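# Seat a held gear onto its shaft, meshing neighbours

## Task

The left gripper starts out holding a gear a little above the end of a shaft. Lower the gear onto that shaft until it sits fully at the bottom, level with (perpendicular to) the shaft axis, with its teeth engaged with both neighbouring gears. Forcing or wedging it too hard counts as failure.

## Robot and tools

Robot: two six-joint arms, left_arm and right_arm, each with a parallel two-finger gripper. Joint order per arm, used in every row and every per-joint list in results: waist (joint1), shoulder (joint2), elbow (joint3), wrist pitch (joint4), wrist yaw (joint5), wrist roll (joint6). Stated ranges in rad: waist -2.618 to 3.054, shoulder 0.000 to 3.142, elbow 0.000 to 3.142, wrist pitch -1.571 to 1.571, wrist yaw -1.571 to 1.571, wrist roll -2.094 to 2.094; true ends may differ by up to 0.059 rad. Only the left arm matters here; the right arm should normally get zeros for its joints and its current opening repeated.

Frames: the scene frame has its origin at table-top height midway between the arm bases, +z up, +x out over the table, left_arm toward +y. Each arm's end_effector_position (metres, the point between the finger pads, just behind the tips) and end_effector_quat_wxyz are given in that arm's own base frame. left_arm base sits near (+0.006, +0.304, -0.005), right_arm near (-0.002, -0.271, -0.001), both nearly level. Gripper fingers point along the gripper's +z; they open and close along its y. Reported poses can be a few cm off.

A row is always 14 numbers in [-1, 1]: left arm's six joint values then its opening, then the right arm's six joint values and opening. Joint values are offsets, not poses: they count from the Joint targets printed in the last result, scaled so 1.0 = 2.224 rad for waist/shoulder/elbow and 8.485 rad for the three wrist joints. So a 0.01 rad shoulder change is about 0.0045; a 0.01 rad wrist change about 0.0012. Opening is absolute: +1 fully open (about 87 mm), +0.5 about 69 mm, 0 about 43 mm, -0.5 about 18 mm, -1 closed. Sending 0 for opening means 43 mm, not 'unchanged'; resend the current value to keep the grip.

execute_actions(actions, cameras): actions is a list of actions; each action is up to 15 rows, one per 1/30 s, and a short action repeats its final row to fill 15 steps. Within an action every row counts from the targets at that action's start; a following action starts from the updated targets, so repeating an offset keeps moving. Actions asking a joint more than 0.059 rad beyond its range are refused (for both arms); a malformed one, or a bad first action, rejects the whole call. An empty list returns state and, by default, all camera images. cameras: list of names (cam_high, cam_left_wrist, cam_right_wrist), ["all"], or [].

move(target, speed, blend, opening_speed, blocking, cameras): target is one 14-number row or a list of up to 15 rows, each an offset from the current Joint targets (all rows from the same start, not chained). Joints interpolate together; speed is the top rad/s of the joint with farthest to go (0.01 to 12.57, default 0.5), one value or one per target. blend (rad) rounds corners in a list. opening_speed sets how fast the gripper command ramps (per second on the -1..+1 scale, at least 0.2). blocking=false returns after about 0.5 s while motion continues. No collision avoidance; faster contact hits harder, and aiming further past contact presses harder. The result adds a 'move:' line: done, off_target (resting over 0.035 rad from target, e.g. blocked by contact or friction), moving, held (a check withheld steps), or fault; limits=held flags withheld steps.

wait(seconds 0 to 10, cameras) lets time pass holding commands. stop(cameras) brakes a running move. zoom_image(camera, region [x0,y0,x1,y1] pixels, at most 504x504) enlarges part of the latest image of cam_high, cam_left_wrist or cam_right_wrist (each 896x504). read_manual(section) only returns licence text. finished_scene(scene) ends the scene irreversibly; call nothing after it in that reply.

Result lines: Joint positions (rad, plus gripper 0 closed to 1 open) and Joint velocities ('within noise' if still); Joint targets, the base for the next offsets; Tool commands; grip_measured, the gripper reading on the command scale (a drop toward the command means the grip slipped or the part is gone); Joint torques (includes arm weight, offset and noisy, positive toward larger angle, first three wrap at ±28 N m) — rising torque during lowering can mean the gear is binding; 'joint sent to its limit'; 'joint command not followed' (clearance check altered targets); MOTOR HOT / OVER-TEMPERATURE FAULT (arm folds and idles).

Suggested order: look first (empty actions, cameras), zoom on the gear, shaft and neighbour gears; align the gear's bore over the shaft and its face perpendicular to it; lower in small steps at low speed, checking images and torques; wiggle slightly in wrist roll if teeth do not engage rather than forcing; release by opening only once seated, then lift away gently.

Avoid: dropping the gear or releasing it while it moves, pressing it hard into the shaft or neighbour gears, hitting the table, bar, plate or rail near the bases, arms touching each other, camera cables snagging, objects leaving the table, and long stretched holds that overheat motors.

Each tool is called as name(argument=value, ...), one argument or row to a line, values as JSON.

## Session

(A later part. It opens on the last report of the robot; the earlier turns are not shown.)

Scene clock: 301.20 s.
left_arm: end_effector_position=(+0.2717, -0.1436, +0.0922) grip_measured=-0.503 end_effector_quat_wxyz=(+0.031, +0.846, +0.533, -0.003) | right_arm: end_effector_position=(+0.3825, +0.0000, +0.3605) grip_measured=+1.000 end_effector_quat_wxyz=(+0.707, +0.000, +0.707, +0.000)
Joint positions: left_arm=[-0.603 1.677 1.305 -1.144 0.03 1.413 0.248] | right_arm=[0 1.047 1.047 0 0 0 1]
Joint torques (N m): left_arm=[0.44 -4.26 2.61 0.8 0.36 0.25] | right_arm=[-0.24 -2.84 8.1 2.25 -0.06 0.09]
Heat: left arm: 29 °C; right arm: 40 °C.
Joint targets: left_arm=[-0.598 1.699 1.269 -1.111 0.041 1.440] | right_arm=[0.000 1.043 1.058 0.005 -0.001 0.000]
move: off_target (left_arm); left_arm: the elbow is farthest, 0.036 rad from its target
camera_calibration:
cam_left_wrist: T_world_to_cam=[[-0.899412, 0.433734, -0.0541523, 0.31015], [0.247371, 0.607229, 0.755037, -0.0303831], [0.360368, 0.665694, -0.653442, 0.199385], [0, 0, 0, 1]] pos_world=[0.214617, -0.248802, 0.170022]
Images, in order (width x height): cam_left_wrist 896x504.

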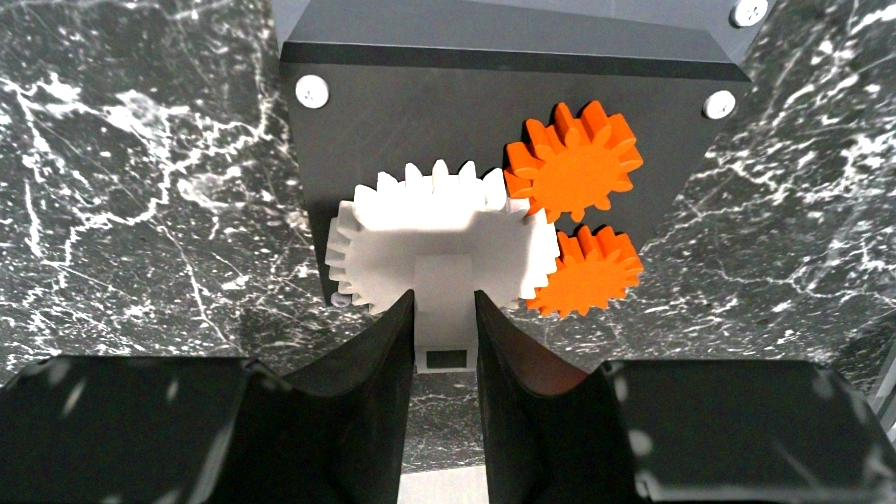

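move(
  target=[
    [0,0,0.014,-0.005,0,0,-1,0,0,0,0,0,0,1],
    [0,0,0.014,-0.005,0,0,-0.33,0,0,0,0,0,0,1],
    [-0.0162,0.0238,0.0544,-0.0141,-0.0072,0,-0.33,0,0,0,0,0,0,1],
  ],
  speed=0.15,
  opening_speed=0.8,
  cameras=["cam_left_wrist"],
)

zoom_image(
  camera="cam_left_wrist",
  region=[310, 80, 650, 340],
)

Scene clock: 327.00 s.
left_arm: end_effector_position=(+0.2719, -0.1453, +0.0934) grip_measured=-0.330 end_effector_quat_wxyz=(-0.004, +0.855, +0.518, +0.002) | right_arm: end_effector_position=(+0.3825, +0.0000, +0.3605) grip_measured=+1.000 end_effector_quat_wxyz=(+0.707, +0.000, +0.707, +0.000)
Joint positions: left_arm=[-0.629 1.733 1.368 -1.211 -0.006 1.423 0.335] | right_arm=[0 1.047 1.047 0 0 0 1]
Joint torques (N m): left_arm=[-0.64 -4.86 7.12 0.23 0.01 0.15] | right_arm=[-0.25 -2.84 8.1 2.25 -0.07 0.09]
Heat: left arm: 29 °C; right arm: 41 °C.
Joint targets: left_arm=[-0.634 1.751 1.390 -1.231 -0.020 1.440] | right_arm=[0.000 1.043 1.058 0.005 -0.001 0.000]
move: done
camera_calibration:
cam_left_wrist: T_world_to_cam=[[-0.884793, 0.465985, -0.0000645951, 0.306887], [0.288864, 0.548591, 0.784605, -0.052836], [0.36565, 0.694194, -0.619996, 0.200855], [0, 0, 0, 1]] pos_world=[0.213351, -0.253452, 0.166005]
Images, in order (width x height): cam_left_wrist 896x504.

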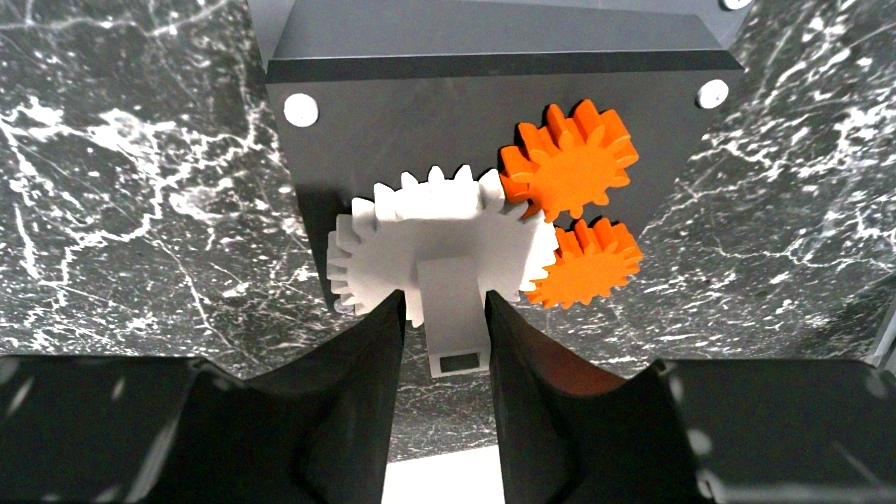

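Scaled by 1.482 from the camera's 896x504 image, which has a finer 1280x720 frame.

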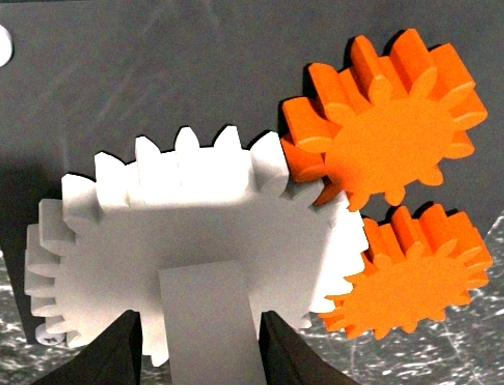

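move(
  target=[0,0,0,0,0,0,-1,0,0,0,0,0,0,1],
  opening_speed=0.7,
  cameras=["cam_left_wrist"],
)

zoom_image(
  camera="cam_left_wrist",
  region=[310, 80, 650, 340],
)

Scene clock: 332.77 s.
left_arm: end_effector_position=(+0.2717, -0.1448, +0.0938) grip_measured=-0.498 end_effector_quat_wxyz=(-0.005, +0.855, +0.518, +0.002) | right_arm: end_effector_position=(+0.3825, +0.0000, +0.3605) grip_measured=+1.000 end_effector_quat_wxyz=(+0.707, +0.000, +0.707, +0.000)
Joint positions: left_arm=[-0.629 1.733 1.37 -1.215 -0.008 1.424 0.251] | right_arm=[0 1.047 1.047 0 0 0 1]
Joint torques (N m): left_arm=[-0.61 -4.94 6.98 0.22 0.02 0.15] | right_arm=[-0.24 -2.84 8.1 2.25 -0.07 0.09]
Heat: left arm: 29 °C; right arm: 41 °C.
Joint targets: left_arm=[-0.634 1.751 1.390 -1.231 -0.020 1.440] | right_arm=[0.000 1.043 1.058 0.005 -0.001 0.000]
move: done
camera_calibration:
cam_left_wrist: T_world_to_cam=[[-0.884627, 0.466294, 0.00204688, 0.306208], [0.289835, 0.546409, 0.785769, -0.0541147], [0.365281, 0.695706, -0.618517, 0.200987], [0, 0, 0, 1]] pos_world=[0.213148, -0.253042, 0.166208]
Images, in order (width x height): cam_left_wrist 896x504.

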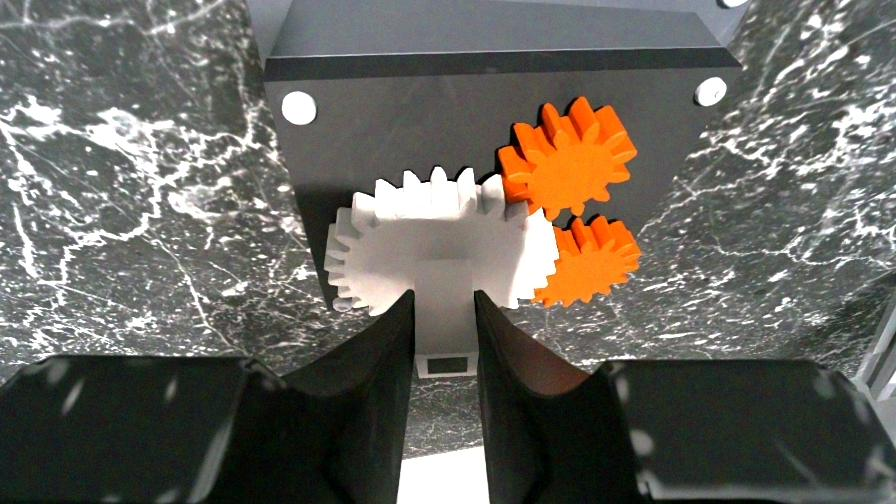

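Scaled by 1.482 from the camera's 896x504 image, which has a finer 1280x720 frame.

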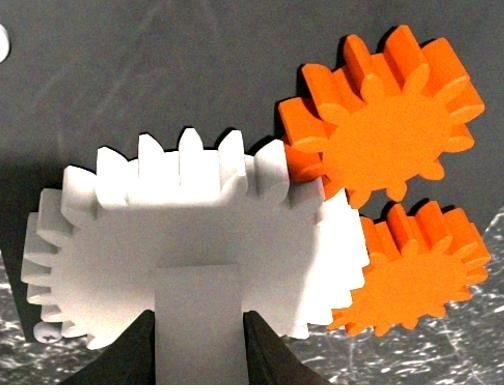

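move(
  target=[
    [0,0,-0.018,0.0055,0,0,-1,0,0,0,0,0,0,1],
    [0,0,-0.025,0.0065,0,0.007,-1,0,0,0,0,0,0,1],
    [0,0,-0.027,0.0072,0,-0.007,-1,0,0,0,0,0,0,1],
    [0,0,-0.027,0.0072,0,0,-1,0,0,0,0,0,0,1],
  ],
  speed=0.2,
  cameras=["cam_left_wrist"],
)

zoom_image(
  camera="cam_left_wrist",
  region=[310, 80, 650, 340],
)

Scene clock: 341.43 s.
left_arm: end_effector_position=(+0.2720, -0.1450, +0.0922) grip_measured=-0.500 end_effector_quat_wxyz=(-0.004, +0.851, +0.525, +0.007) | right_arm: end_effector_position=(+0.3825, +0.0000, +0.3605) grip_measured=+1.000 end_effector_quat_wxyz=(+0.707, +0.000, +0.707, +0.000)
Joint positions: left_arm=[-0.633 1.733 1.362 -1.203 -0.016 1.404 0.25] | right_arm=[0 1.047 1.047 0 0 0 1]
Joint torques (N m): left_arm=[-0.18 -4.98 2.82 0.72 0.12 0.37] | right_arm=[-0.24 -2.82 8.09 2.25 -0.07 0.1]
Heat: left arm: 30 °C; right arm: 41 °C.
Joint targets: left_arm=[-0.634 1.751 1.330 -1.170 -0.020 1.441] | right_arm=[0.000 1.043 1.058 0.005 -0.001 0.000]
move: off_target (left_arm); left_arm: the wrist roll is farthest, 0.036 rad from its target
camera_calibration:
cam_left_wrist: T_world_to_cam=[[-0.891596, 0.452811, -0.00437185, 0.307136], [0.274434, 0.547997, 0.790181, -0.0487933], [0.360198, 0.703322, -0.612858, 0.20203], [0, 0, 0, 1]] pos_world=[0.214461, -0.254428, 0.163714]
Images, in order (width x height): cam_left_wrist 896x504.

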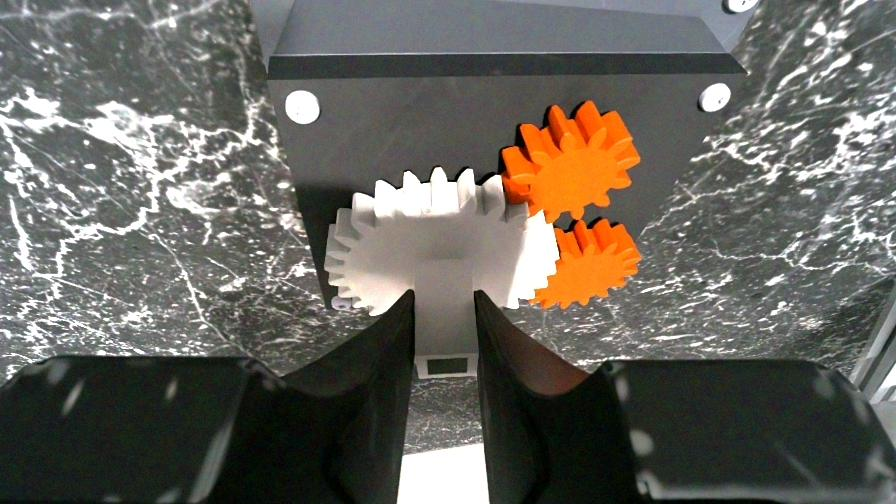

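Scaled by 1.482 from the camera's 896x504 image, which has a finer 1280x720 frame.

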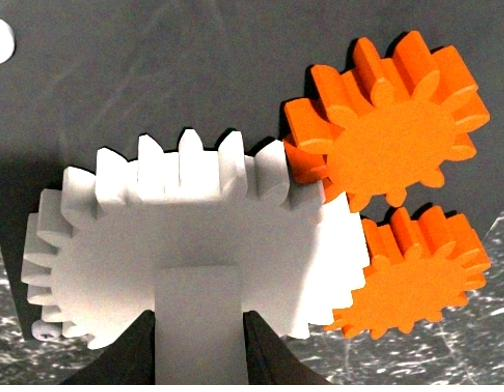

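move(
  target=[
    [0,0,0.0135,-0.0029,0,-0.0035,-1,0,0,0,0,0,0,1],
    [0,0,0.0135,-0.0029,0,-0.0035,-0.1,0,0,0,0,0,0,1],
    [0,0,0.095,-0.0230,0,-0.0035,-0.1,0,0,0,0,0,0,1],
  ],
  speed=0.3,
  opening_speed=0.8,
  cameras=["cam_left_wrist","cam_high"],
)

zoom_image(
  camera="cam_left_wrist",
  region=[330, 60, 650, 300],
)

zoom_image(
  camera="cam_high",
  region=[460, 220, 560, 310],
)

Scene clock: 356.73 s.
left_arm: end_effector_position=(+0.2775, -0.1491, +0.1316) grip_measured=-0.100 end_effector_quat_wxyz=(+0.003, +0.851, +0.525, +0.010) | right_arm: end_effector_position=(+0.3825, +0.0000, +0.3605) grip_measured=+1.000 end_effector_quat_wxyz=(+0.707, +0.000, +0.707, +0.000)
Joint positions: left_arm=[-0.633 1.736 1.522 -1.344 -0.016 1.404 0.45] | right_arm=[0 1.047 1.047 0 0 0 1]
Joint torques (N m): left_arm=[-0.2 -5.26 6.93 0.25 0.13 0.05] | right_arm=[-0.24 -2.84 8.09 2.25 -0.07 0.09]
Heat: left arm: 29 °C; right arm: 41 °C.
Joint targets: left_arm=[-0.634 1.751 1.542 -1.365 -0.020 1.411] | right_arm=[0.000 1.043 1.058 0.005 -0.001 0.000]
move: done
camera_calibration:
cam_left_wrist: T_world_to_cam=[[-0.89142, 0.452728, -0.0202012, 0.316035], [0.264233, 0.555454, 0.788449, -0.0749862], [0.368174, 0.697501, -0.614769, 0.22414], [0, 0, 0, 1]] pos_world=[0.219011, -0.257765, 0.203301]
Images, in order (width x height): cam_high 896x504, cam_left_wrist 896x504.

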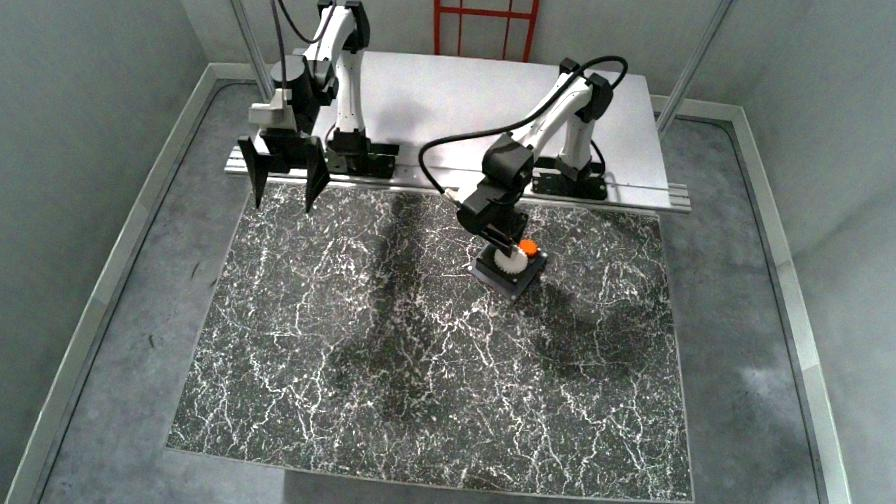

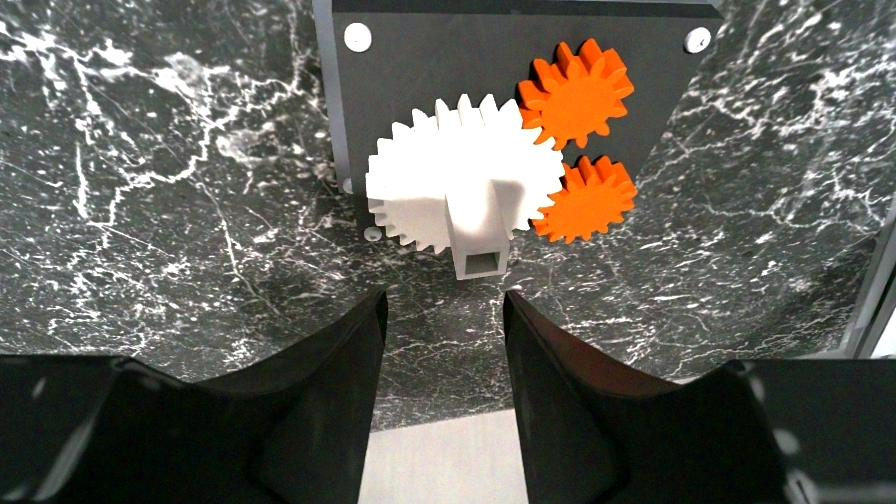

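Scaled by 1.575 from the camera's 896x504 image, which has a finer 1280x720 frame.

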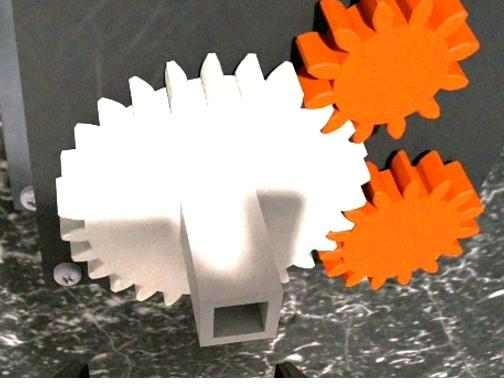

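Scaled by 5.040 from the camera's 896x504 image, which has a finer 1280x720 frame.

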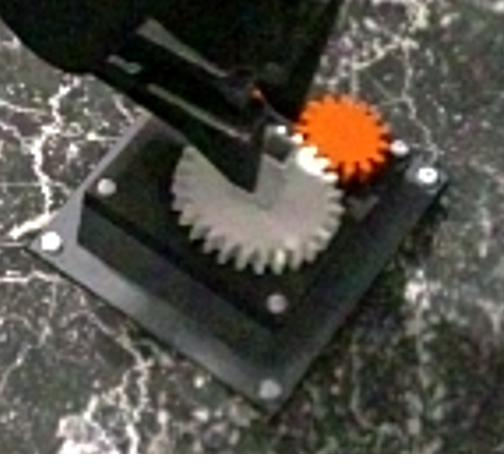

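move(
  target=[
    [0,0,0,0,0,0,-1,0,0,0,0,0,0,1],
    [0.0103,0.045,0.0418,0.0015,0,0,-1,0,0,0,0,0,0,1],
    [0.0103,0.045,0.0058,0.0110,0,0,-1,0,0,0,0,0,0,1],
  ],
  speed=0.35,
  opening_speed=2,
  cameras=["cam_left_wrist"],
)

Scene clock: 386.33 s.
left_arm: end_effector_position=(+0.3010, -0.1614, +0.1117) grip_measured=-1.000 end_effector_quat_wxyz=(+0.006, +0.848, +0.530, +0.011) | right_arm: end_effector_position=(+0.3825, +0.0000, +0.3605) grip_measured=+1.000 end_effector_quat_wxyz=(+0.707, +0.000, +0.707, +0.000)
Joint positions: left_arm=[-0.621 1.834 1.563 -1.281 -0.016 1.404 0] | right_arm=[0 1.047 1.047 0 0 0 1]
Joint torques (N m): left_arm=[0.77 -5.83 4.72 0.52 0.12 0.05] | right_arm=[-0.24 -2.84 8.1 2.25 -0.07 0.1]
Heat: left arm: 32 °C; right arm: 41 °C.
Joint targets: left_arm=[-0.611 1.852 1.554 -1.271 -0.020 1.411] | right_arm=[0.000 1.043 1.058 0.005 -0.001 0.000]
move: done
camera_calibration:
cam_left_wrist: T_world_to_cam=[[-0.896601, 0.442063, -0.0261964, 0.342712], [0.25374, 0.56132, 0.787741, -0.0545914], [0.362936, 0.699642, -0.61545, 0.213852], [0, 0, 0, 1]] pos_world=[0.243514, -0.270477, 0.183597]
Images, in order (width x height): cam_left_wrist 896x504.

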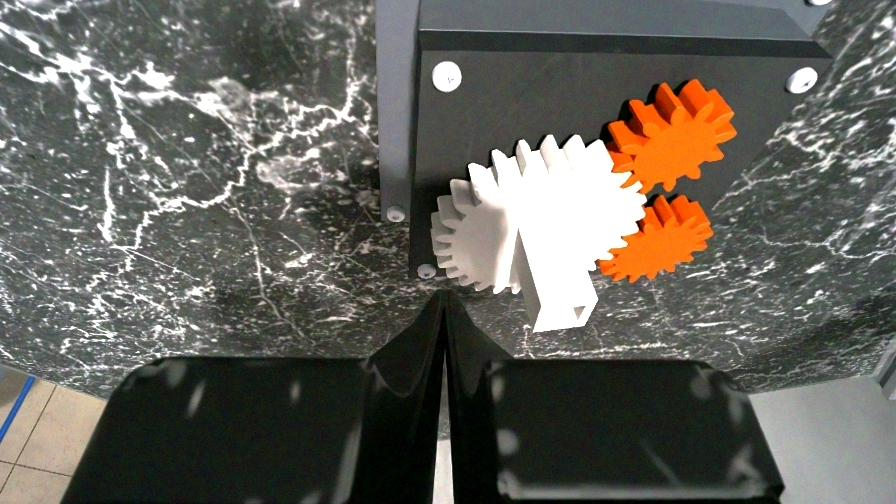

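move(
  target=[0,0,-0.0360,0.0094,0,0,-1,0,0,0,0,0,0,1],
  speed=0.1,
  cameras=["cam_left_wrist"],
)

Scene clock: 394.57 s.
left_arm: end_effector_position=(+0.3000, -0.1607, +0.0919) grip_measured=-1.000 end_effector_quat_wxyz=(+0.006, +0.848, +0.530, +0.011) | right_arm: end_effector_position=(+0.3825, +0.0000, +0.3605) grip_measured=+1.000 end_effector_quat_wxyz=(+0.707, +0.000, +0.707, +0.000)
Joint positions: left_arm=[-0.621 1.834 1.484 -1.201 -0.016 1.404 0] | right_arm=[0 1.047 1.047 0 0 0 1]
Joint torques (N m): left_arm=[0.94 -5.75 4.53 0.5 0.13 0.08] | right_arm=[-0.24 -2.84 8.1 2.25 -0.07 0.09]
Heat: left arm: 32 °C; right arm: 42 °C.
Joint targets: left_arm=[-0.611 1.852 1.474 -1.192 -0.020 1.411] | right_arm=[0.000 1.043 1.058 0.005 -0.001 0.000]
move: done
camera_calibration:
cam_left_wrist: T_world_to_cam=[[-0.896619, 0.441982, -0.0269355, 0.341001], [0.253235, 0.56172, 0.787618, -0.038778], [0.363244, 0.699373, -0.615574, 0.201387], [0, 0, 0, 1]] pos_world=[0.242416, -0.269779, 0.163696]
Images, in order (width x height): cam_left_wrist 896x504.

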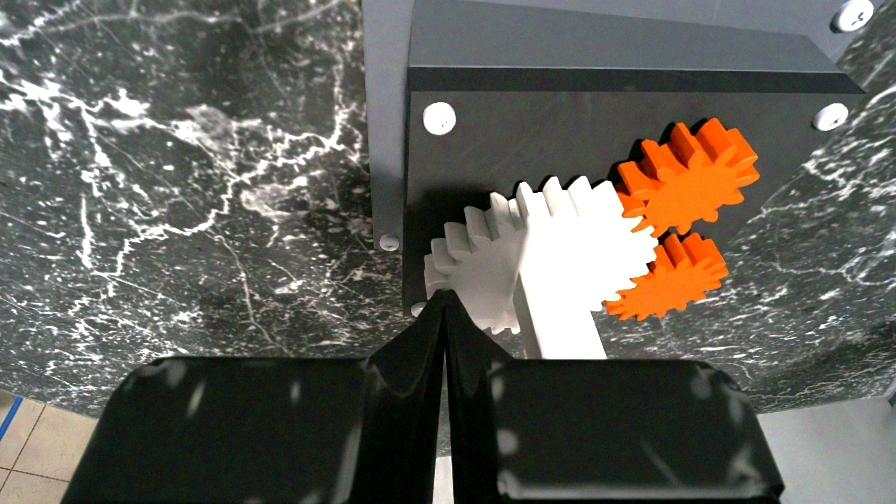

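move(
  target=[
    [-0.0112,0,0,-0.0042,0,0,-1,0,0,0,0,0,0,1],
    [-0.0112,0,-0.0145,-0.001,0,0,-1,0,0,0,0,0,0,1],
  ],
  speed=0.1,
  cameras=["cam_left_wrist"],
)

Scene clock: 400.47 s.
left_arm: end_effector_position=(+0.2935, -0.1596, +0.0873) grip_measured=-1.000 end_effector_quat_wxyz=(-0.005, +0.851, +0.526, +0.007) | right_arm: end_effector_position=(+0.3825, +0.0000, +0.3605) grip_measured=+1.000 end_effector_quat_wxyz=(+0.707, +0.000, +0.707, +0.000)
Joint positions: left_arm=[-0.63 1.834 1.465 -1.205 -0.017 1.404 0] | right_arm=[0 1.047 1.047 0 0 0 1]
Joint torques (N m): left_arm=[-0.59 -5.74 3.41 0.44 0.16 0.05] | right_arm=[-0.24 -2.84 8.1 2.25 -0.07 0.1]
Heat: left arm: 32 °C; right arm: 42 °C.
Joint targets: left_arm=[-0.635 1.852 1.442 -1.200 -0.020 1.411] | right_arm=[0.000 1.043 1.058 0.005 -0.001 0.000]
move: done
camera_calibration:
cam_left_wrist: T_world_to_cam=[[-0.892594, 0.450841, -0.00420476, 0.332838], [0.272788, 0.547455, 0.791126, -0.0424407], [0.358974, 0.705007, -0.611639, 0.201983], [0, 0, 0, 1]] pos_world=[0.23616, -0.269222, 0.158516]
Images, in order (width x height): cam_left_wrist 896x504.

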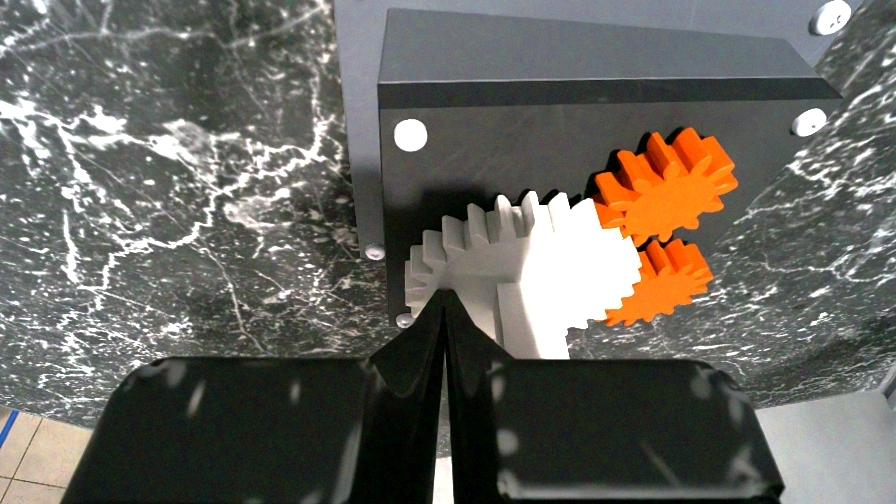

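move(
  target=[0,0,-0.011,0.002,0,0,-1,0,0,0,0,0,0,1],
  speed=0.06,
)

move(
  target=[0,0,-0.007,0.002,0,0,-1,0,0,0,0,0,0,1],
  speed=0.06,
  cameras=["cam_left_wrist"],
)

Scene clock: 406.40 s.
left_arm: end_effector_position=(+0.2933, -0.1594, +0.0863) grip_measured=-1.000 end_effector_quat_wxyz=(-0.008, +0.852, +0.523, +0.013) | right_arm: end_effector_position=(+0.3825, +0.0000, +0.3605) grip_measured=+1.000 end_effector_quat_wxyz=(+0.707, +0.000, +0.707, +0.000)
Joint positions: left_arm=[-0.637 1.834 1.459 -1.2 -0.029 1.404 0] | right_arm=[0 1.047 1.047 0 0 0 1]
Joint torques (N m): left_arm=[0.01 -5.83 1.96 0.54 0.27 0.04] | right_arm=[-0.24 -2.84 8.09 2.25 -0.06 0.09]
Heat: left arm: 31 °C; right arm: 42 °C.
Joint targets: left_arm=[-0.635 1.852 1.418 -1.183 -0.020 1.411] | right_arm=[0.000 1.043 1.058 0.005 -0.001 0.000]
move: off_target (left_arm); left_arm: the elbow is farthest, 0.042 rad from its target

Scene clock: 407.10 s.
left_arm: end_effector_position=(+0.2933, -0.1594, +0.0860) grip_measured=-1.000 end_effector_quat_wxyz=(-0.003, +0.852, +0.523, +0.015) | right_arm: end_effector_position=(+0.3825, +0.0000, +0.3605) grip_measured=+1.000 end_effector_quat_wxyz=(+0.707, +0.000, +0.707, +0.000)
Joint positions: left_arm=[-0.637 1.825 1.447 -1.187 -0.03 1.404 0] | right_arm=[0 1.047 1.047 0 0 0 1]
Joint torques (N m): left_arm=[0.02 -4.93 1.73 0.63 0.32 0.04] | right_arm=[-0.24 -2.84 8.1 2.25 -0.07 0.09]
Heat: left arm: 31 °C; right arm: 42 °C.
Joint targets: left_arm=[-0.636 1.852 1.402 -1.166 -0.020 1.411] | right_arm=[0.000 1.043 1.058 0.005 -0.001 0.000]
move: off_target (left_arm); left_arm: the elbow is farthest, 0.044 rad from its target
camera_calibration:
cam_left_wrist: T_world_to_cam=[[-0.889579, 0.456552, -0.014505, 0.333436], [0.265096, 0.541871, 0.797559, -0.0406856], [0.371987, 0.705646, -0.603066, 0.196726], [0, 0, 0, 1]] pos_world=[0.234224, -0.269004, 0.155925]
Images, in order (width x height): cam_left_wrist 896x504.

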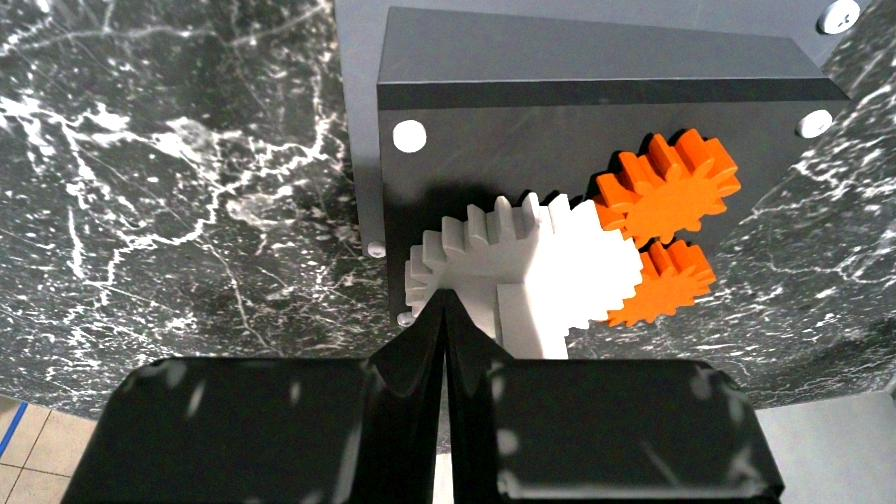

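move(
  target=[
    [0,0,0.055,-0.006,0,0,-1,0,0,0,0,0,0,1],
    [-0.01,-0.045,0.075,-0.016,0,0,-1,0,0,0,0,0,0,1],
  ],
  speed=0.3,
  cameras=["cam_left_wrist"],
)

zoom_image(
  camera="cam_left_wrist",
  region=[330, 60, 650, 300],
)

Scene clock: 416.90 s.
left_arm: end_effector_position=(+0.2943, -0.1674, +0.1262) grip_measured=-1.000 end_effector_quat_wxyz=(+0.023, +0.856, +0.516, +0.024) | right_arm: end_effector_position=(+0.3825, +0.0000, +0.3605) grip_measured=+1.000 end_effector_quat_wxyz=(+0.707, +0.000, +0.707, +0.000)
Joint positions: left_arm=[-0.653 1.781 1.552 -1.281 -0.028 1.404 0] | right_arm=[0 1.047 1.047 0 0 0 1]
Joint torques (N m): left_arm=[-0.58 -9.14 6.86 0.32 0.27 0.02] | right_arm=[-0.24 -2.84 8.1 2.25 -0.07 0.09]
Heat: left arm: 31 °C; right arm: 42 °C.
Joint targets: left_arm=[-0.658 1.751 1.569 -1.302 -0.020 1.411] | right_arm=[0.000 1.043 1.058 0.005 -0.001 0.000]
move: done
camera_calibration:
cam_left_wrist: T_world_to_cam=[[-0.880124, 0.46969, -0.0690859, 0.344898], [0.239849, 0.565506, 0.789098, -0.056172], [0.4097, 0.677934, -0.61037, 0.211399], [0, 0, 0, 1]] pos_world=[0.230416, -0.273544, 0.197184]
Images, in order (width x height): cam_left_wrist 896x504.

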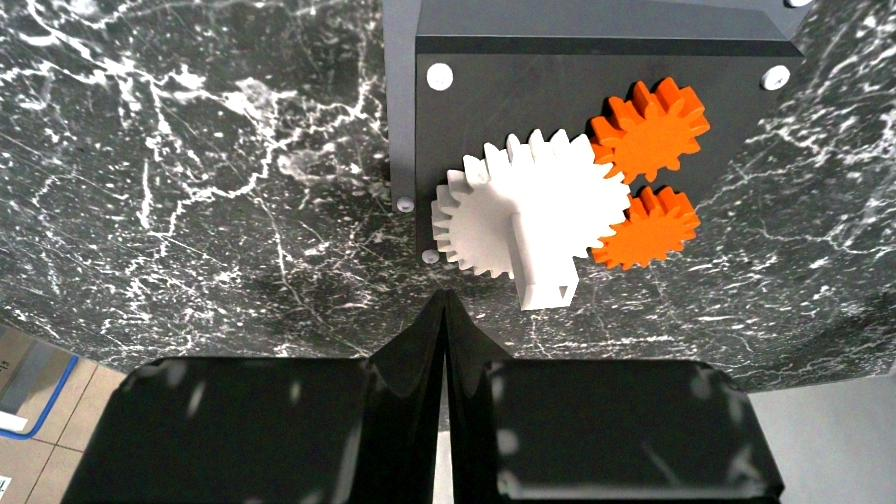

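Scaled by 1.575 from the camera's 896x504 image, which has a finer 1280x720 frame.

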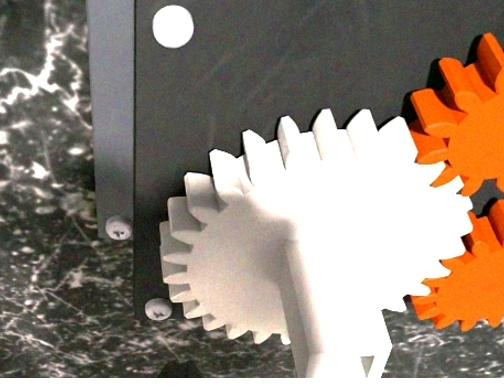

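move(
  target=[
    [0,0,0.015,-0.004,0,0,-1,0,0,0,0,0,0,1],
    [0.0175,-0.0229,-0.0063,-0.0115,0.0014,0,-1,0,0,0,0,0,0,1],
    [0.0175,-0.0229,-0.0063,-0.0115,0.0014,0,0.2,0,0,0,0,0,0,1],
    [0.0175,0.0004,-0.0728,0.0062,0.0014,0,0.2,0,0,0,0,0,0,1],
  ],
  speed=0.3,
  opening_speed=2,
  cameras=["cam_left_wrist"],
)

Scene clock: 472.73 s.
left_arm: end_effector_position=(+0.2735, -0.1438, +0.1050) grip_measured=+0.200 end_effector_quat_wxyz=(-0.007, +0.850, +0.527, +0.006) | right_arm: end_effector_position=(+0.3825, +0.0000, +0.3605) grip_measured=+1.000 end_effector_quat_wxyz=(+0.707, +0.000, +0.707, +0.000)
Joint positions: left_arm=[-0.627 1.736 1.416 -1.259 -0.016 1.404 0.6] | right_arm=[0 1.047 1.047 0 0 0 1]
Joint torques (N m): left_arm=[0.64 -5.07 4.57 0.44 0.29 0.05] | right_arm=[-0.24 -2.82 8.12 2.25 -0.07 0.09]
Heat: left arm: 37 °C; right arm: 42 °C.
Joint targets: left_arm=[-0.619 1.752 1.407 -1.250 -0.008 1.411] | right_arm=[0.000 1.043 1.058 0.005 -0.001 0.000]
move: done
camera_calibration:
cam_left_wrist: T_world_to_cam=[[-0.894338, 0.447391, 0.000853851, 0.307418], [0.274346, 0.546909, 0.790964, -0.0601641], [0.353403, 0.707624, -0.611862, 0.210822], [0, 0, 0, 1]] pos_world=[0.216936, -0.253814, 0.176319]
Images, in order (width x height): cam_left_wrist 896x504.

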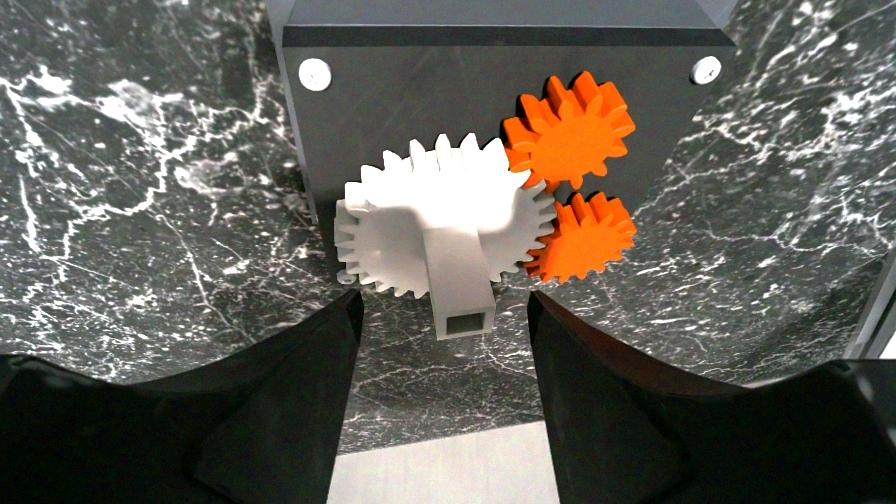

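move(
  target=[
    [0,0,0,0,0,0,-1,0,0,0,0,0,0,1],
    [0,0,0.0279,-0.0073,-0.0008,0,-1,0,0,0,0,0,0,1],
  ],
  speed=0.2,
  opening_speed=0.8,
  cameras=["cam_left_wrist"],
)

zoom_image(
  camera="cam_left_wrist",
  region=[310, 80, 650, 370],
)

Scene clock: 481.10 s.
left_arm: end_effector_position=(+0.2715, -0.1425, +0.1120) grip_measured=-0.504 end_effector_quat_wxyz=(-0.012, +0.850, +0.527, +0.003) | right_arm: end_effector_position=(+0.3825, +0.0000, +0.3605) grip_measured=+1.000 end_effector_quat_wxyz=(+0.707, +0.000, +0.707, +0.000)
Joint positions: left_arm=[-0.627 1.736 1.444 -1.298 -0.015 1.404 0.248] | right_arm=[0 1.047 1.047 0 0 0 1]
Joint torques (N m): left_arm=[0.59 -5.08 7.31 0.22 0.18 0.05] | right_arm=[-0.24 -2.82 8.1 2.25 -0.06 0.1]
Heat: left arm: 36 °C; right arm: 42 °C.
Joint targets: left_arm=[-0.619 1.752 1.469 -1.312 -0.015 1.411] | right_arm=[0.000 1.043 1.058 0.005 -0.001 0.000]
move: done
camera_calibration:
cam_left_wrist: T_world_to_cam=[[-0.894282, 0.447326, 0.0125664, 0.303627], [0.282228, 0.541985, 0.79158, -0.0688248], [0.347284, 0.711443, -0.610936, 0.216984], [0, 0, 0, 1]] pos_world=[0.215597, -0.25289, 0.183228]
Images, in order (width x height): cam_left_wrist 896x504.

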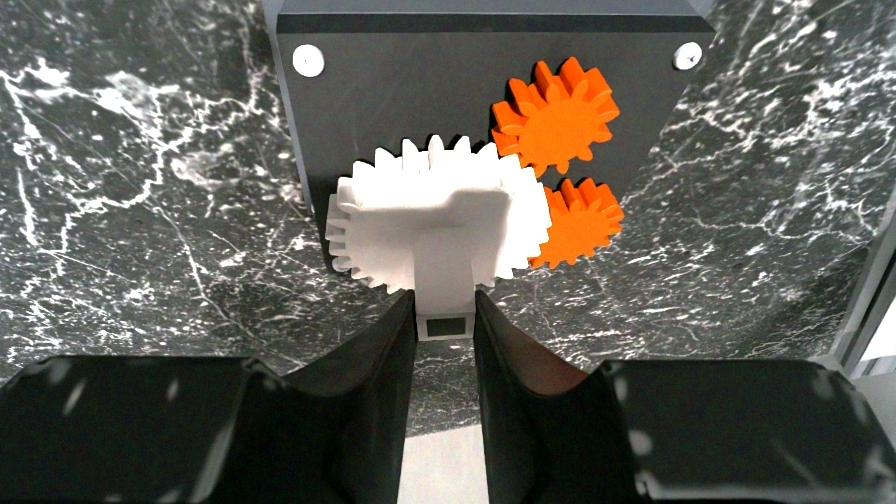

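Scaled by 1.482 from the camera's 896x504 image, which has a finer 1280x720 frame.

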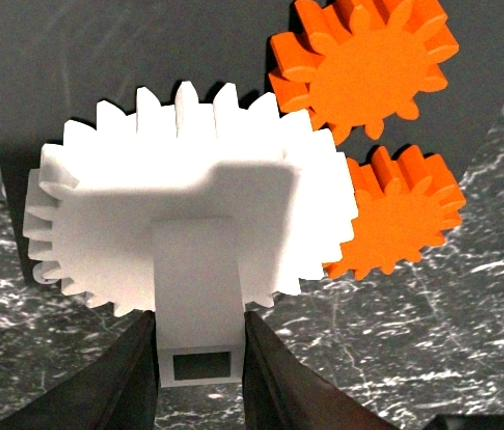

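move(
  target=[
    [0,0,0.0225,-0.0059,0,0,-1,0,0,0,0,0,0,1],
  ],
  speed=0.2,
  cameras=["cam_left_wrist"],
)

zoom_image(
  camera="cam_left_wrist",
  region=[310, 60, 650, 360],
)

Scene clock: 489.10 s.
left_arm: end_effector_position=(+0.2742, -0.1444, +0.1253) grip_measured=-0.504 end_effector_quat_wxyz=(-0.007, +0.850, +0.527, +0.006) | right_arm: end_effector_position=(+0.3825, +0.0000, +0.3605) grip_measured=+1.000 end_effector_quat_wxyz=(+0.707, +0.000, +0.707, +0.000)
Joint positions: left_arm=[-0.627 1.736 1.497 -1.34 -0.015 1.404 0.248] | right_arm=[0 1.047 1.047 0 0 0 1]
Joint torques (N m): left_arm=[0.54 -5.15 7.12 0.17 0.18 0.04] | right_arm=[-0.24 -2.84 8.1 2.25 -0.07 0.09]
Heat: left arm: 35 °C; right arm: 42 °C.
Joint targets: left_arm=[-0.619 1.752 1.519 -1.361 -0.015 1.411] | right_arm=[0.000 1.043 1.058 0.005 -0.001 0.000]
move: done
camera_calibration:
cam_left_wrist: T_world_to_cam=[[-0.894353, 0.447361, 0.000595153, 0.308342], [0.274446, 0.547614, 0.790442, -0.0759004], [0.353287, 0.707097, -0.612537, 0.223507], [0, 0, 0, 1]] pos_world=[0.217635, -0.254417, 0.196718]
Images, in order (width x height): cam_left_wrist 896x504.

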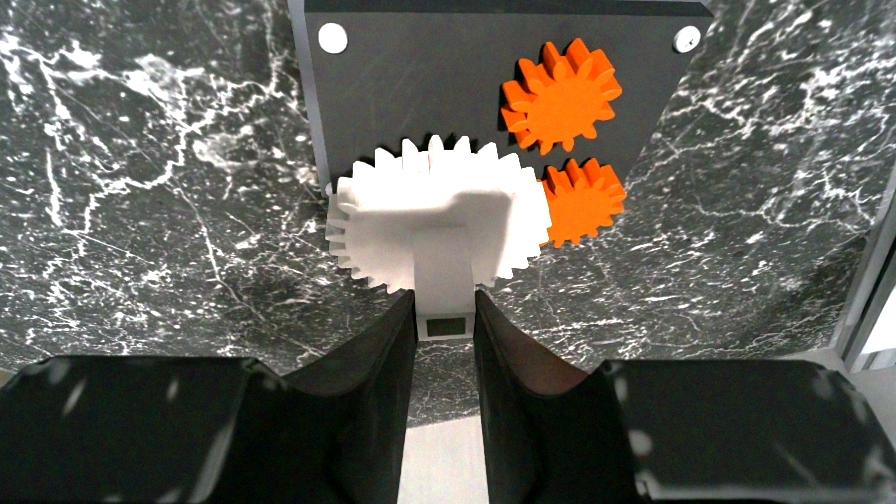

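Scaled by 1.482 from the camera's 896x504 image, which has a finer 1280x720 frame.

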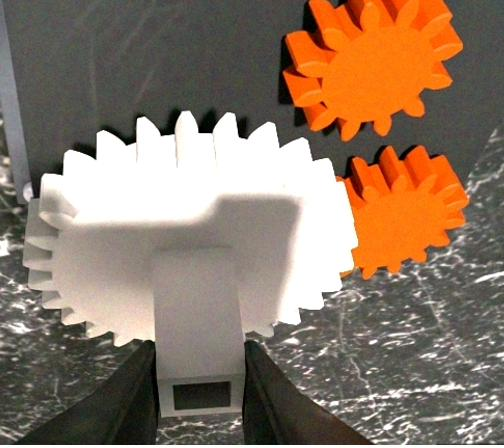

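move(
  target=[
    [0,0,0.014,-0.0036,0,0,-1,0,0,0,0,0,0,1],
    [0.0126,-0.0549,-0.0211,0.0019,0.0061,0,-1,0,0,0,0,0,0,1],
    [0.0126,-0.0288,-0.0324,0.0074,0.0061,0,-1,0,0,0,0,0,0,1],
  ],
  speed=0.3,
  cameras=["cam_left_wrist"],
)

zoom_image(
  camera="cam_left_wrist",
  region=[310, 60, 650, 360],
)

Scene clock: 582.30 s.
left_arm: end_effector_position=(+0.2704, -0.1422, +0.1303) grip_measured=-0.504 end_effector_quat_wxyz=(+0.025, +0.843, +0.537, -0.005) | right_arm: end_effector_position=(+0.3825, +0.0000, +0.3605) grip_measured=+1.000 end_effector_quat_wxyz=(+0.707, +0.000, +0.707, +0.000)
Joint positions: left_arm=[-0.601 1.675 1.455 -1.308 0.03 1.404 0.248] | right_arm=[0 1.047 1.047 0 0 0 1]
Joint torques (N m): left_arm=[0.83 -4.94 4.81 0.53 0.31 0.06] | right_arm=[-0.24 -2.84 8.1 2.25 -0.06 0.09]
Heat: left arm: 34 °C; right arm: 43 °C.
Joint targets: left_arm=[-0.591 1.688 1.447 -1.299 0.037 1.411] | right_arm=[0.000 1.043 1.058 0.005 -0.001 0.000]
move: done
camera_calibration:
cam_left_wrist: T_world_to_cam=[[-0.904667, 0.424067, -0.0417744, 0.308891], [0.248741, 0.60514, 0.756263, -0.060531], [0.345986, 0.673775, -0.652933, 0.228734], [0, 0, 0, 1]] pos_world=[0.215361, -0.248476, 0.208029]
Images, in order (width x height): cam_left_wrist 896x504.

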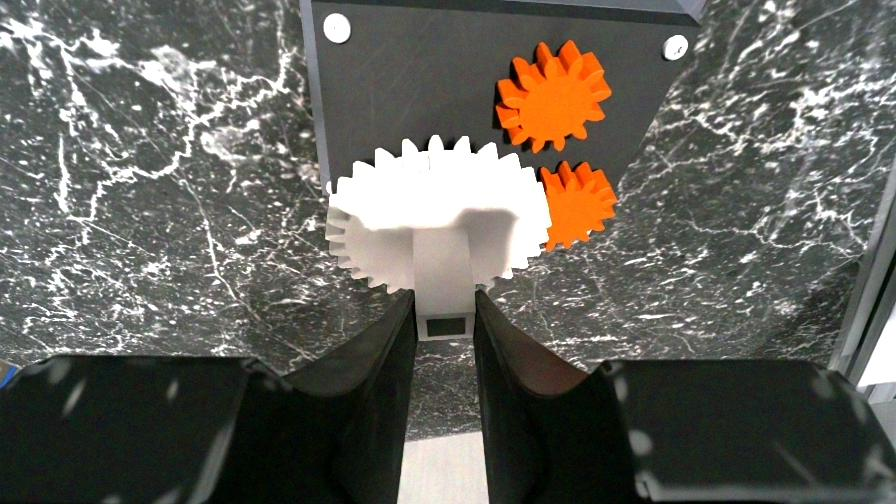

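Scaled by 1.482 from the camera's 896x504 image, which has a finer 1280x720 frame.

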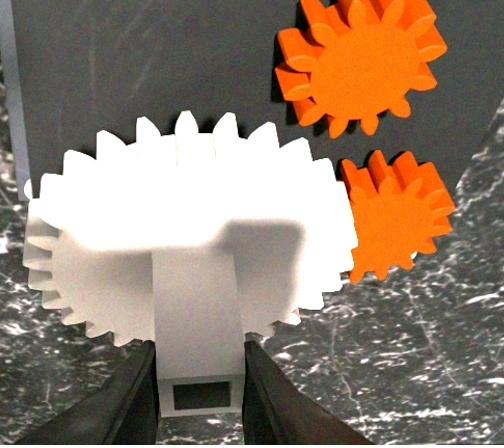

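move(
  target=[
    [0,0,-0.0110,0.0029,0,0,-1,0,0,0,0,0,0,1],
    [0,0,-0.0220,0.0058,0,0,-1,0,0,0,0,0,0,1],
  ],
  speed=0.1,
  cameras=["cam_left_wrist"],
)

Scene clock: 610.07 s.
left_arm: end_effector_position=(+0.2700, -0.1419, +0.1208) grip_measured=-0.504 end_effector_quat_wxyz=(+0.024, +0.843, +0.537, -0.006) | right_arm: end_effector_position=(+0.3825, +0.0000, +0.3605) grip_measured=+1.000 end_effector_quat_wxyz=(+0.707, +0.000, +0.707, +0.000)
Joint positions: left_arm=[-0.601 1.675 1.417 -1.272 0.03 1.404 0.248] | right_arm=[0 1.047 1.047 0 0 0 1]
Joint torques (N m): left_arm=[0.76 -4.93 3.93 0.67 0.3 0.06] | right_arm=[-0.24 -2.82 8.1 2.25 -0.06 0.1]
Heat: left arm: 33 °C; right arm: 43 °C.
Joint targets: left_arm=[-0.591 1.688 1.398 -1.250 0.037 1.411] | right_arm=[0.000 1.043 1.058 0.005 -0.001 0.000]
move: done
camera_calibration:
cam_left_wrist: T_world_to_cam=[[-0.904742, 0.424092, -0.0398488, 0.307903], [0.249951, 0.604322, 0.756518, -0.0538734], [0.344914, 0.674493, -0.652758, 0.222907], [0, 0, 0, 1]] pos_world=[0.215155, -0.248372, 0.19853]
Images, in order (width x height): cam_left_wrist 896x504.

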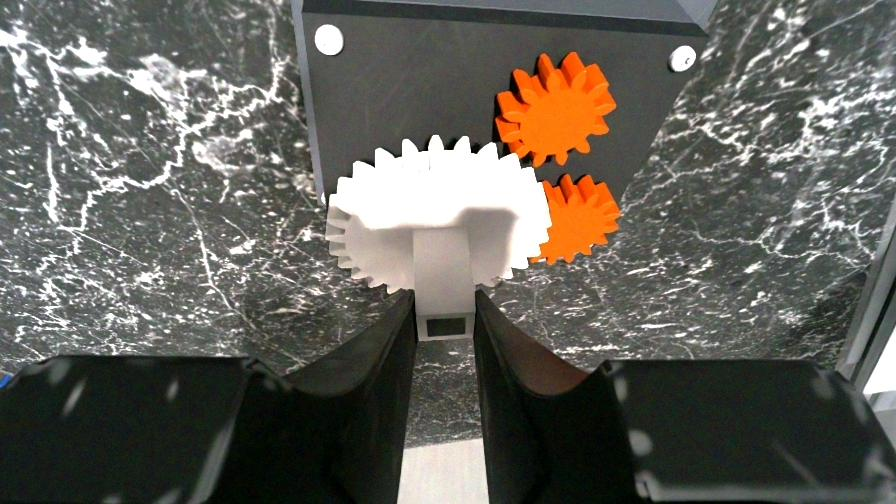

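move(
  target=[
    [0,0,-0.0055,0.00145,0,0,-1,0,0,0,0,0,0,1],
    [0,0,-0.0110,0.0029,0,0,-1,0,0,0,0,0,0,1],
  ],
  speed=0.1,
  cameras=["cam_left_wrist"],
)

Scene clock: 614.00 s.
left_arm: end_effector_position=(+0.2699, -0.1416, +0.1199) grip_measured=-0.504 end_effector_quat_wxyz=(+0.025, +0.843, +0.537, -0.005) | right_arm: end_effector_position=(+0.3825, +0.0000, +0.3605) grip_measured=+1.000 end_effector_quat_wxyz=(+0.707, +0.000, +0.707, +0.000)
Joint positions: left_arm=[-0.601 1.673 1.411 -1.267 0.029 1.404 0.248] | right_arm=[0 1.047 1.047 0 0 0 1]
Joint torques (N m): left_arm=[0.85 -4.67 2.47 0.88 0.29 0.05] | right_arm=[-0.24 -2.84 8.1 2.25 -0.07 0.09]
Heat: left arm: 33 °C; right arm: 43 °C.
Joint targets: left_arm=[-0.591 1.688 1.373 -1.225 0.037 1.411] | right_arm=[0.000 1.043 1.058 0.005 -0.001 0.000]
move: off_target (left_arm); left_arm: the wrist pitch is farthest, 0.041 rad from its target
camera_calibration:
cam_left_wrist: T_world_to_cam=[[-0.904687, 0.424056, -0.0414494, 0.307767], [0.24867, 0.60449, 0.756806, -0.0529641], [0.345984, 0.674365, -0.652324, 0.221806], [0, 0, 0, 1]] pos_world=[0.214862, -0.248073, 0.19753]
Images, in order (width x height): cam_left_wrist 896x504.

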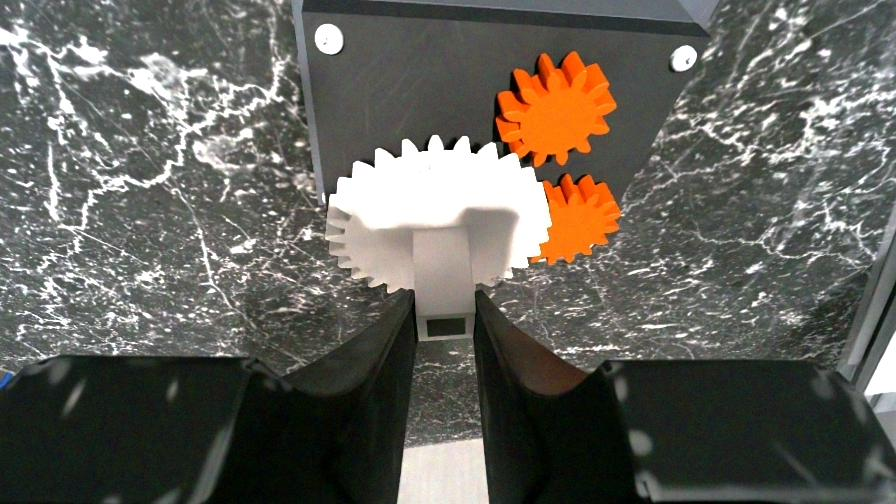

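move(
  target=[
    [0,0,0,0,0,-0.008,-1,0,0,0,0,0,0,1],
    [0.008,0,0,0,0,-0.004,-1,0,0,0,0,0,0,1],
    [0.008,0,0,0,0,0.004,-1,0,0,0,0,0,0,1],
    [-0.012,0,0,0,0,0.004,-1,0,0,0,0,0,0,1],
    [-0.012,0,0,0,0,-0.006,-1,0,0,0,0,0,0,1],
  ],
  speed=0.1,
  blend=0.02,
  cameras=["cam_left_wrist"],
)

Scene clock: 627.53 s.
left_arm: end_effector_position=(+0.2690, -0.1423, +0.1125) grip_measured=-0.505 end_effector_quat_wxyz=(+0.025, +0.836, +0.548, -0.004) | right_arm: end_effector_position=(+0.3825, +0.0000, +0.3605) grip_measured=+1.000 end_effector_quat_wxyz=(+0.707, +0.000, +0.707, +0.000)
Joint positions: left_arm=[-0.606 1.674 1.383 -1.235 0.026 1.375 0.248] | right_arm=[0 1.047 1.047 0 0 0 1]
Joint torques (N m): left_arm=[-1.18 -5 4.68 0.57 0.35 -0.18] | right_arm=[-0.24 -2.84 8.1 2.25 -0.07 0.09]
Heat: left arm: 33 °C; right arm: 43 °C.
Joint targets: left_arm=[-0.617 1.688 1.374 -1.225 0.037 1.360] | right_arm=[0.000 1.043 1.058 0.005 -0.001 0.000]
move: done; blend cut to 0.017 rad at target 1, 0.017 rad at target 2
camera_calibration:
cam_left_wrist: T_world_to_cam=[[-0.914723, 0.401808, -0.0428099, 0.306592], [0.232368, 0.609727, 0.757785, -0.0417474], [0.330586, 0.683216, -0.651098, 0.222962], [0, 0, 0, 1]] pos_world=[0.216439, -0.250068, 0.189931]
Images, in order (width x height): cam_left_wrist 896x504.

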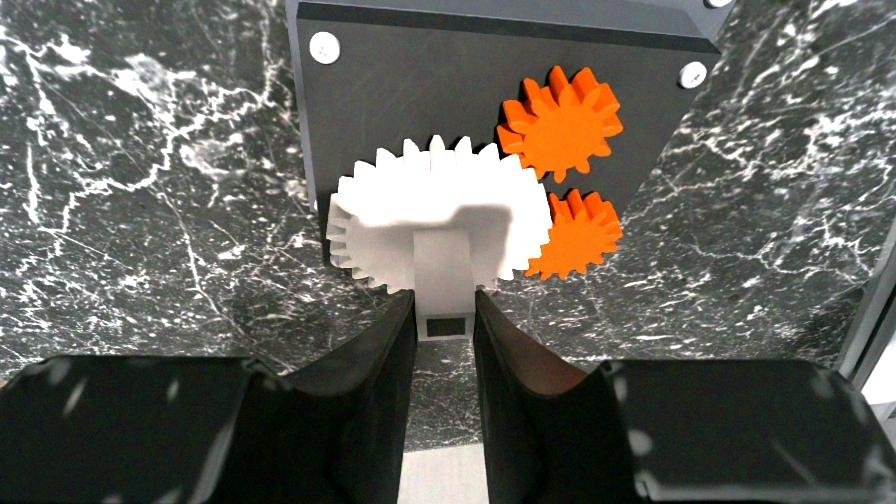

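move(
  target=[
    [0.004,0,-0.0150,0.0039,0,0,-1,0,0,0,0,0,0,1],
    [0.004,0,-0.0170,0.0058,0,-0.009,-1,0,0,0,0,0,0,1],
    [0.004,0,-0.0170,0.0025,0,0.013,-1,0,0,0,0,0,0,1],
    [0.004,0,-0.0170,0.0058,0,-0.009,-1,0,0,0,0,0,0,1],
    [0.004,0,-0.0170,0.0042,0,0.003,-1,0,0,0,0,0,0,1],
  ],
  speed=0.15,
  blend=0.02,
  cameras=["cam_left_wrist"],
)

Scene clock: 644.03 s.
left_arm: end_effector_position=(+0.2704, -0.1432, +0.1041) grip_measured=-0.505 end_effector_quat_wxyz=(+0.030, +0.833, +0.552, -0.001) | right_arm: end_effector_position=(+0.3825, +0.0000, +0.3605) grip_measured=+1.000 end_effector_quat_wxyz=(+0.707, +0.000, +0.707, +0.000)
Joint positions: left_arm=[-0.606 1.674 1.349 -1.191 0.025 1.364 0.248] | right_arm=[0 1.047 1.047 0 0 0 1]
Joint torques (N m): left_arm=[-0.4 -4.94 4.34 0.49 0.37 0.18] | right_arm=[-0.24 -2.84 8.1 2.25 -0.07 0.09]
Heat: left arm: 33 °C; right arm: 43 °C.
Joint targets: left_arm=[-0.609 1.688 1.336 -1.189 0.037 1.386] | right_arm=[0.000 1.043 1.058 0.005 -0.001 0.000]
move: done; blend cut to 0.0167 rad at target 1
camera_calibration:
cam_left_wrist: T_world_to_cam=[[-0.918851, 0.390954, -0.0535467, 0.308576], [0.218285, 0.61663, 0.756385, -0.0302278], [0.32873, 0.683317, -0.651931, 0.218332], [0, 0, 0, 1]] pos_world=[0.218362, -0.25119, 0.181725]
Images, in order (width x height): cam_left_wrist 896x504.

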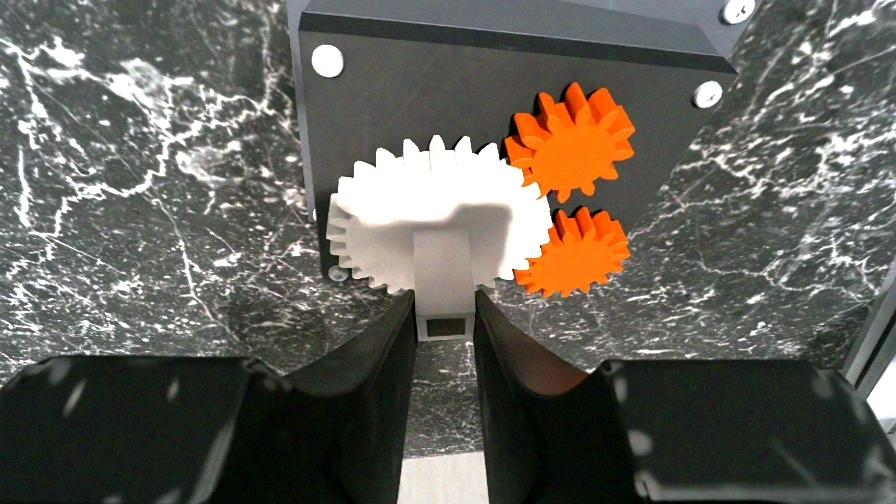

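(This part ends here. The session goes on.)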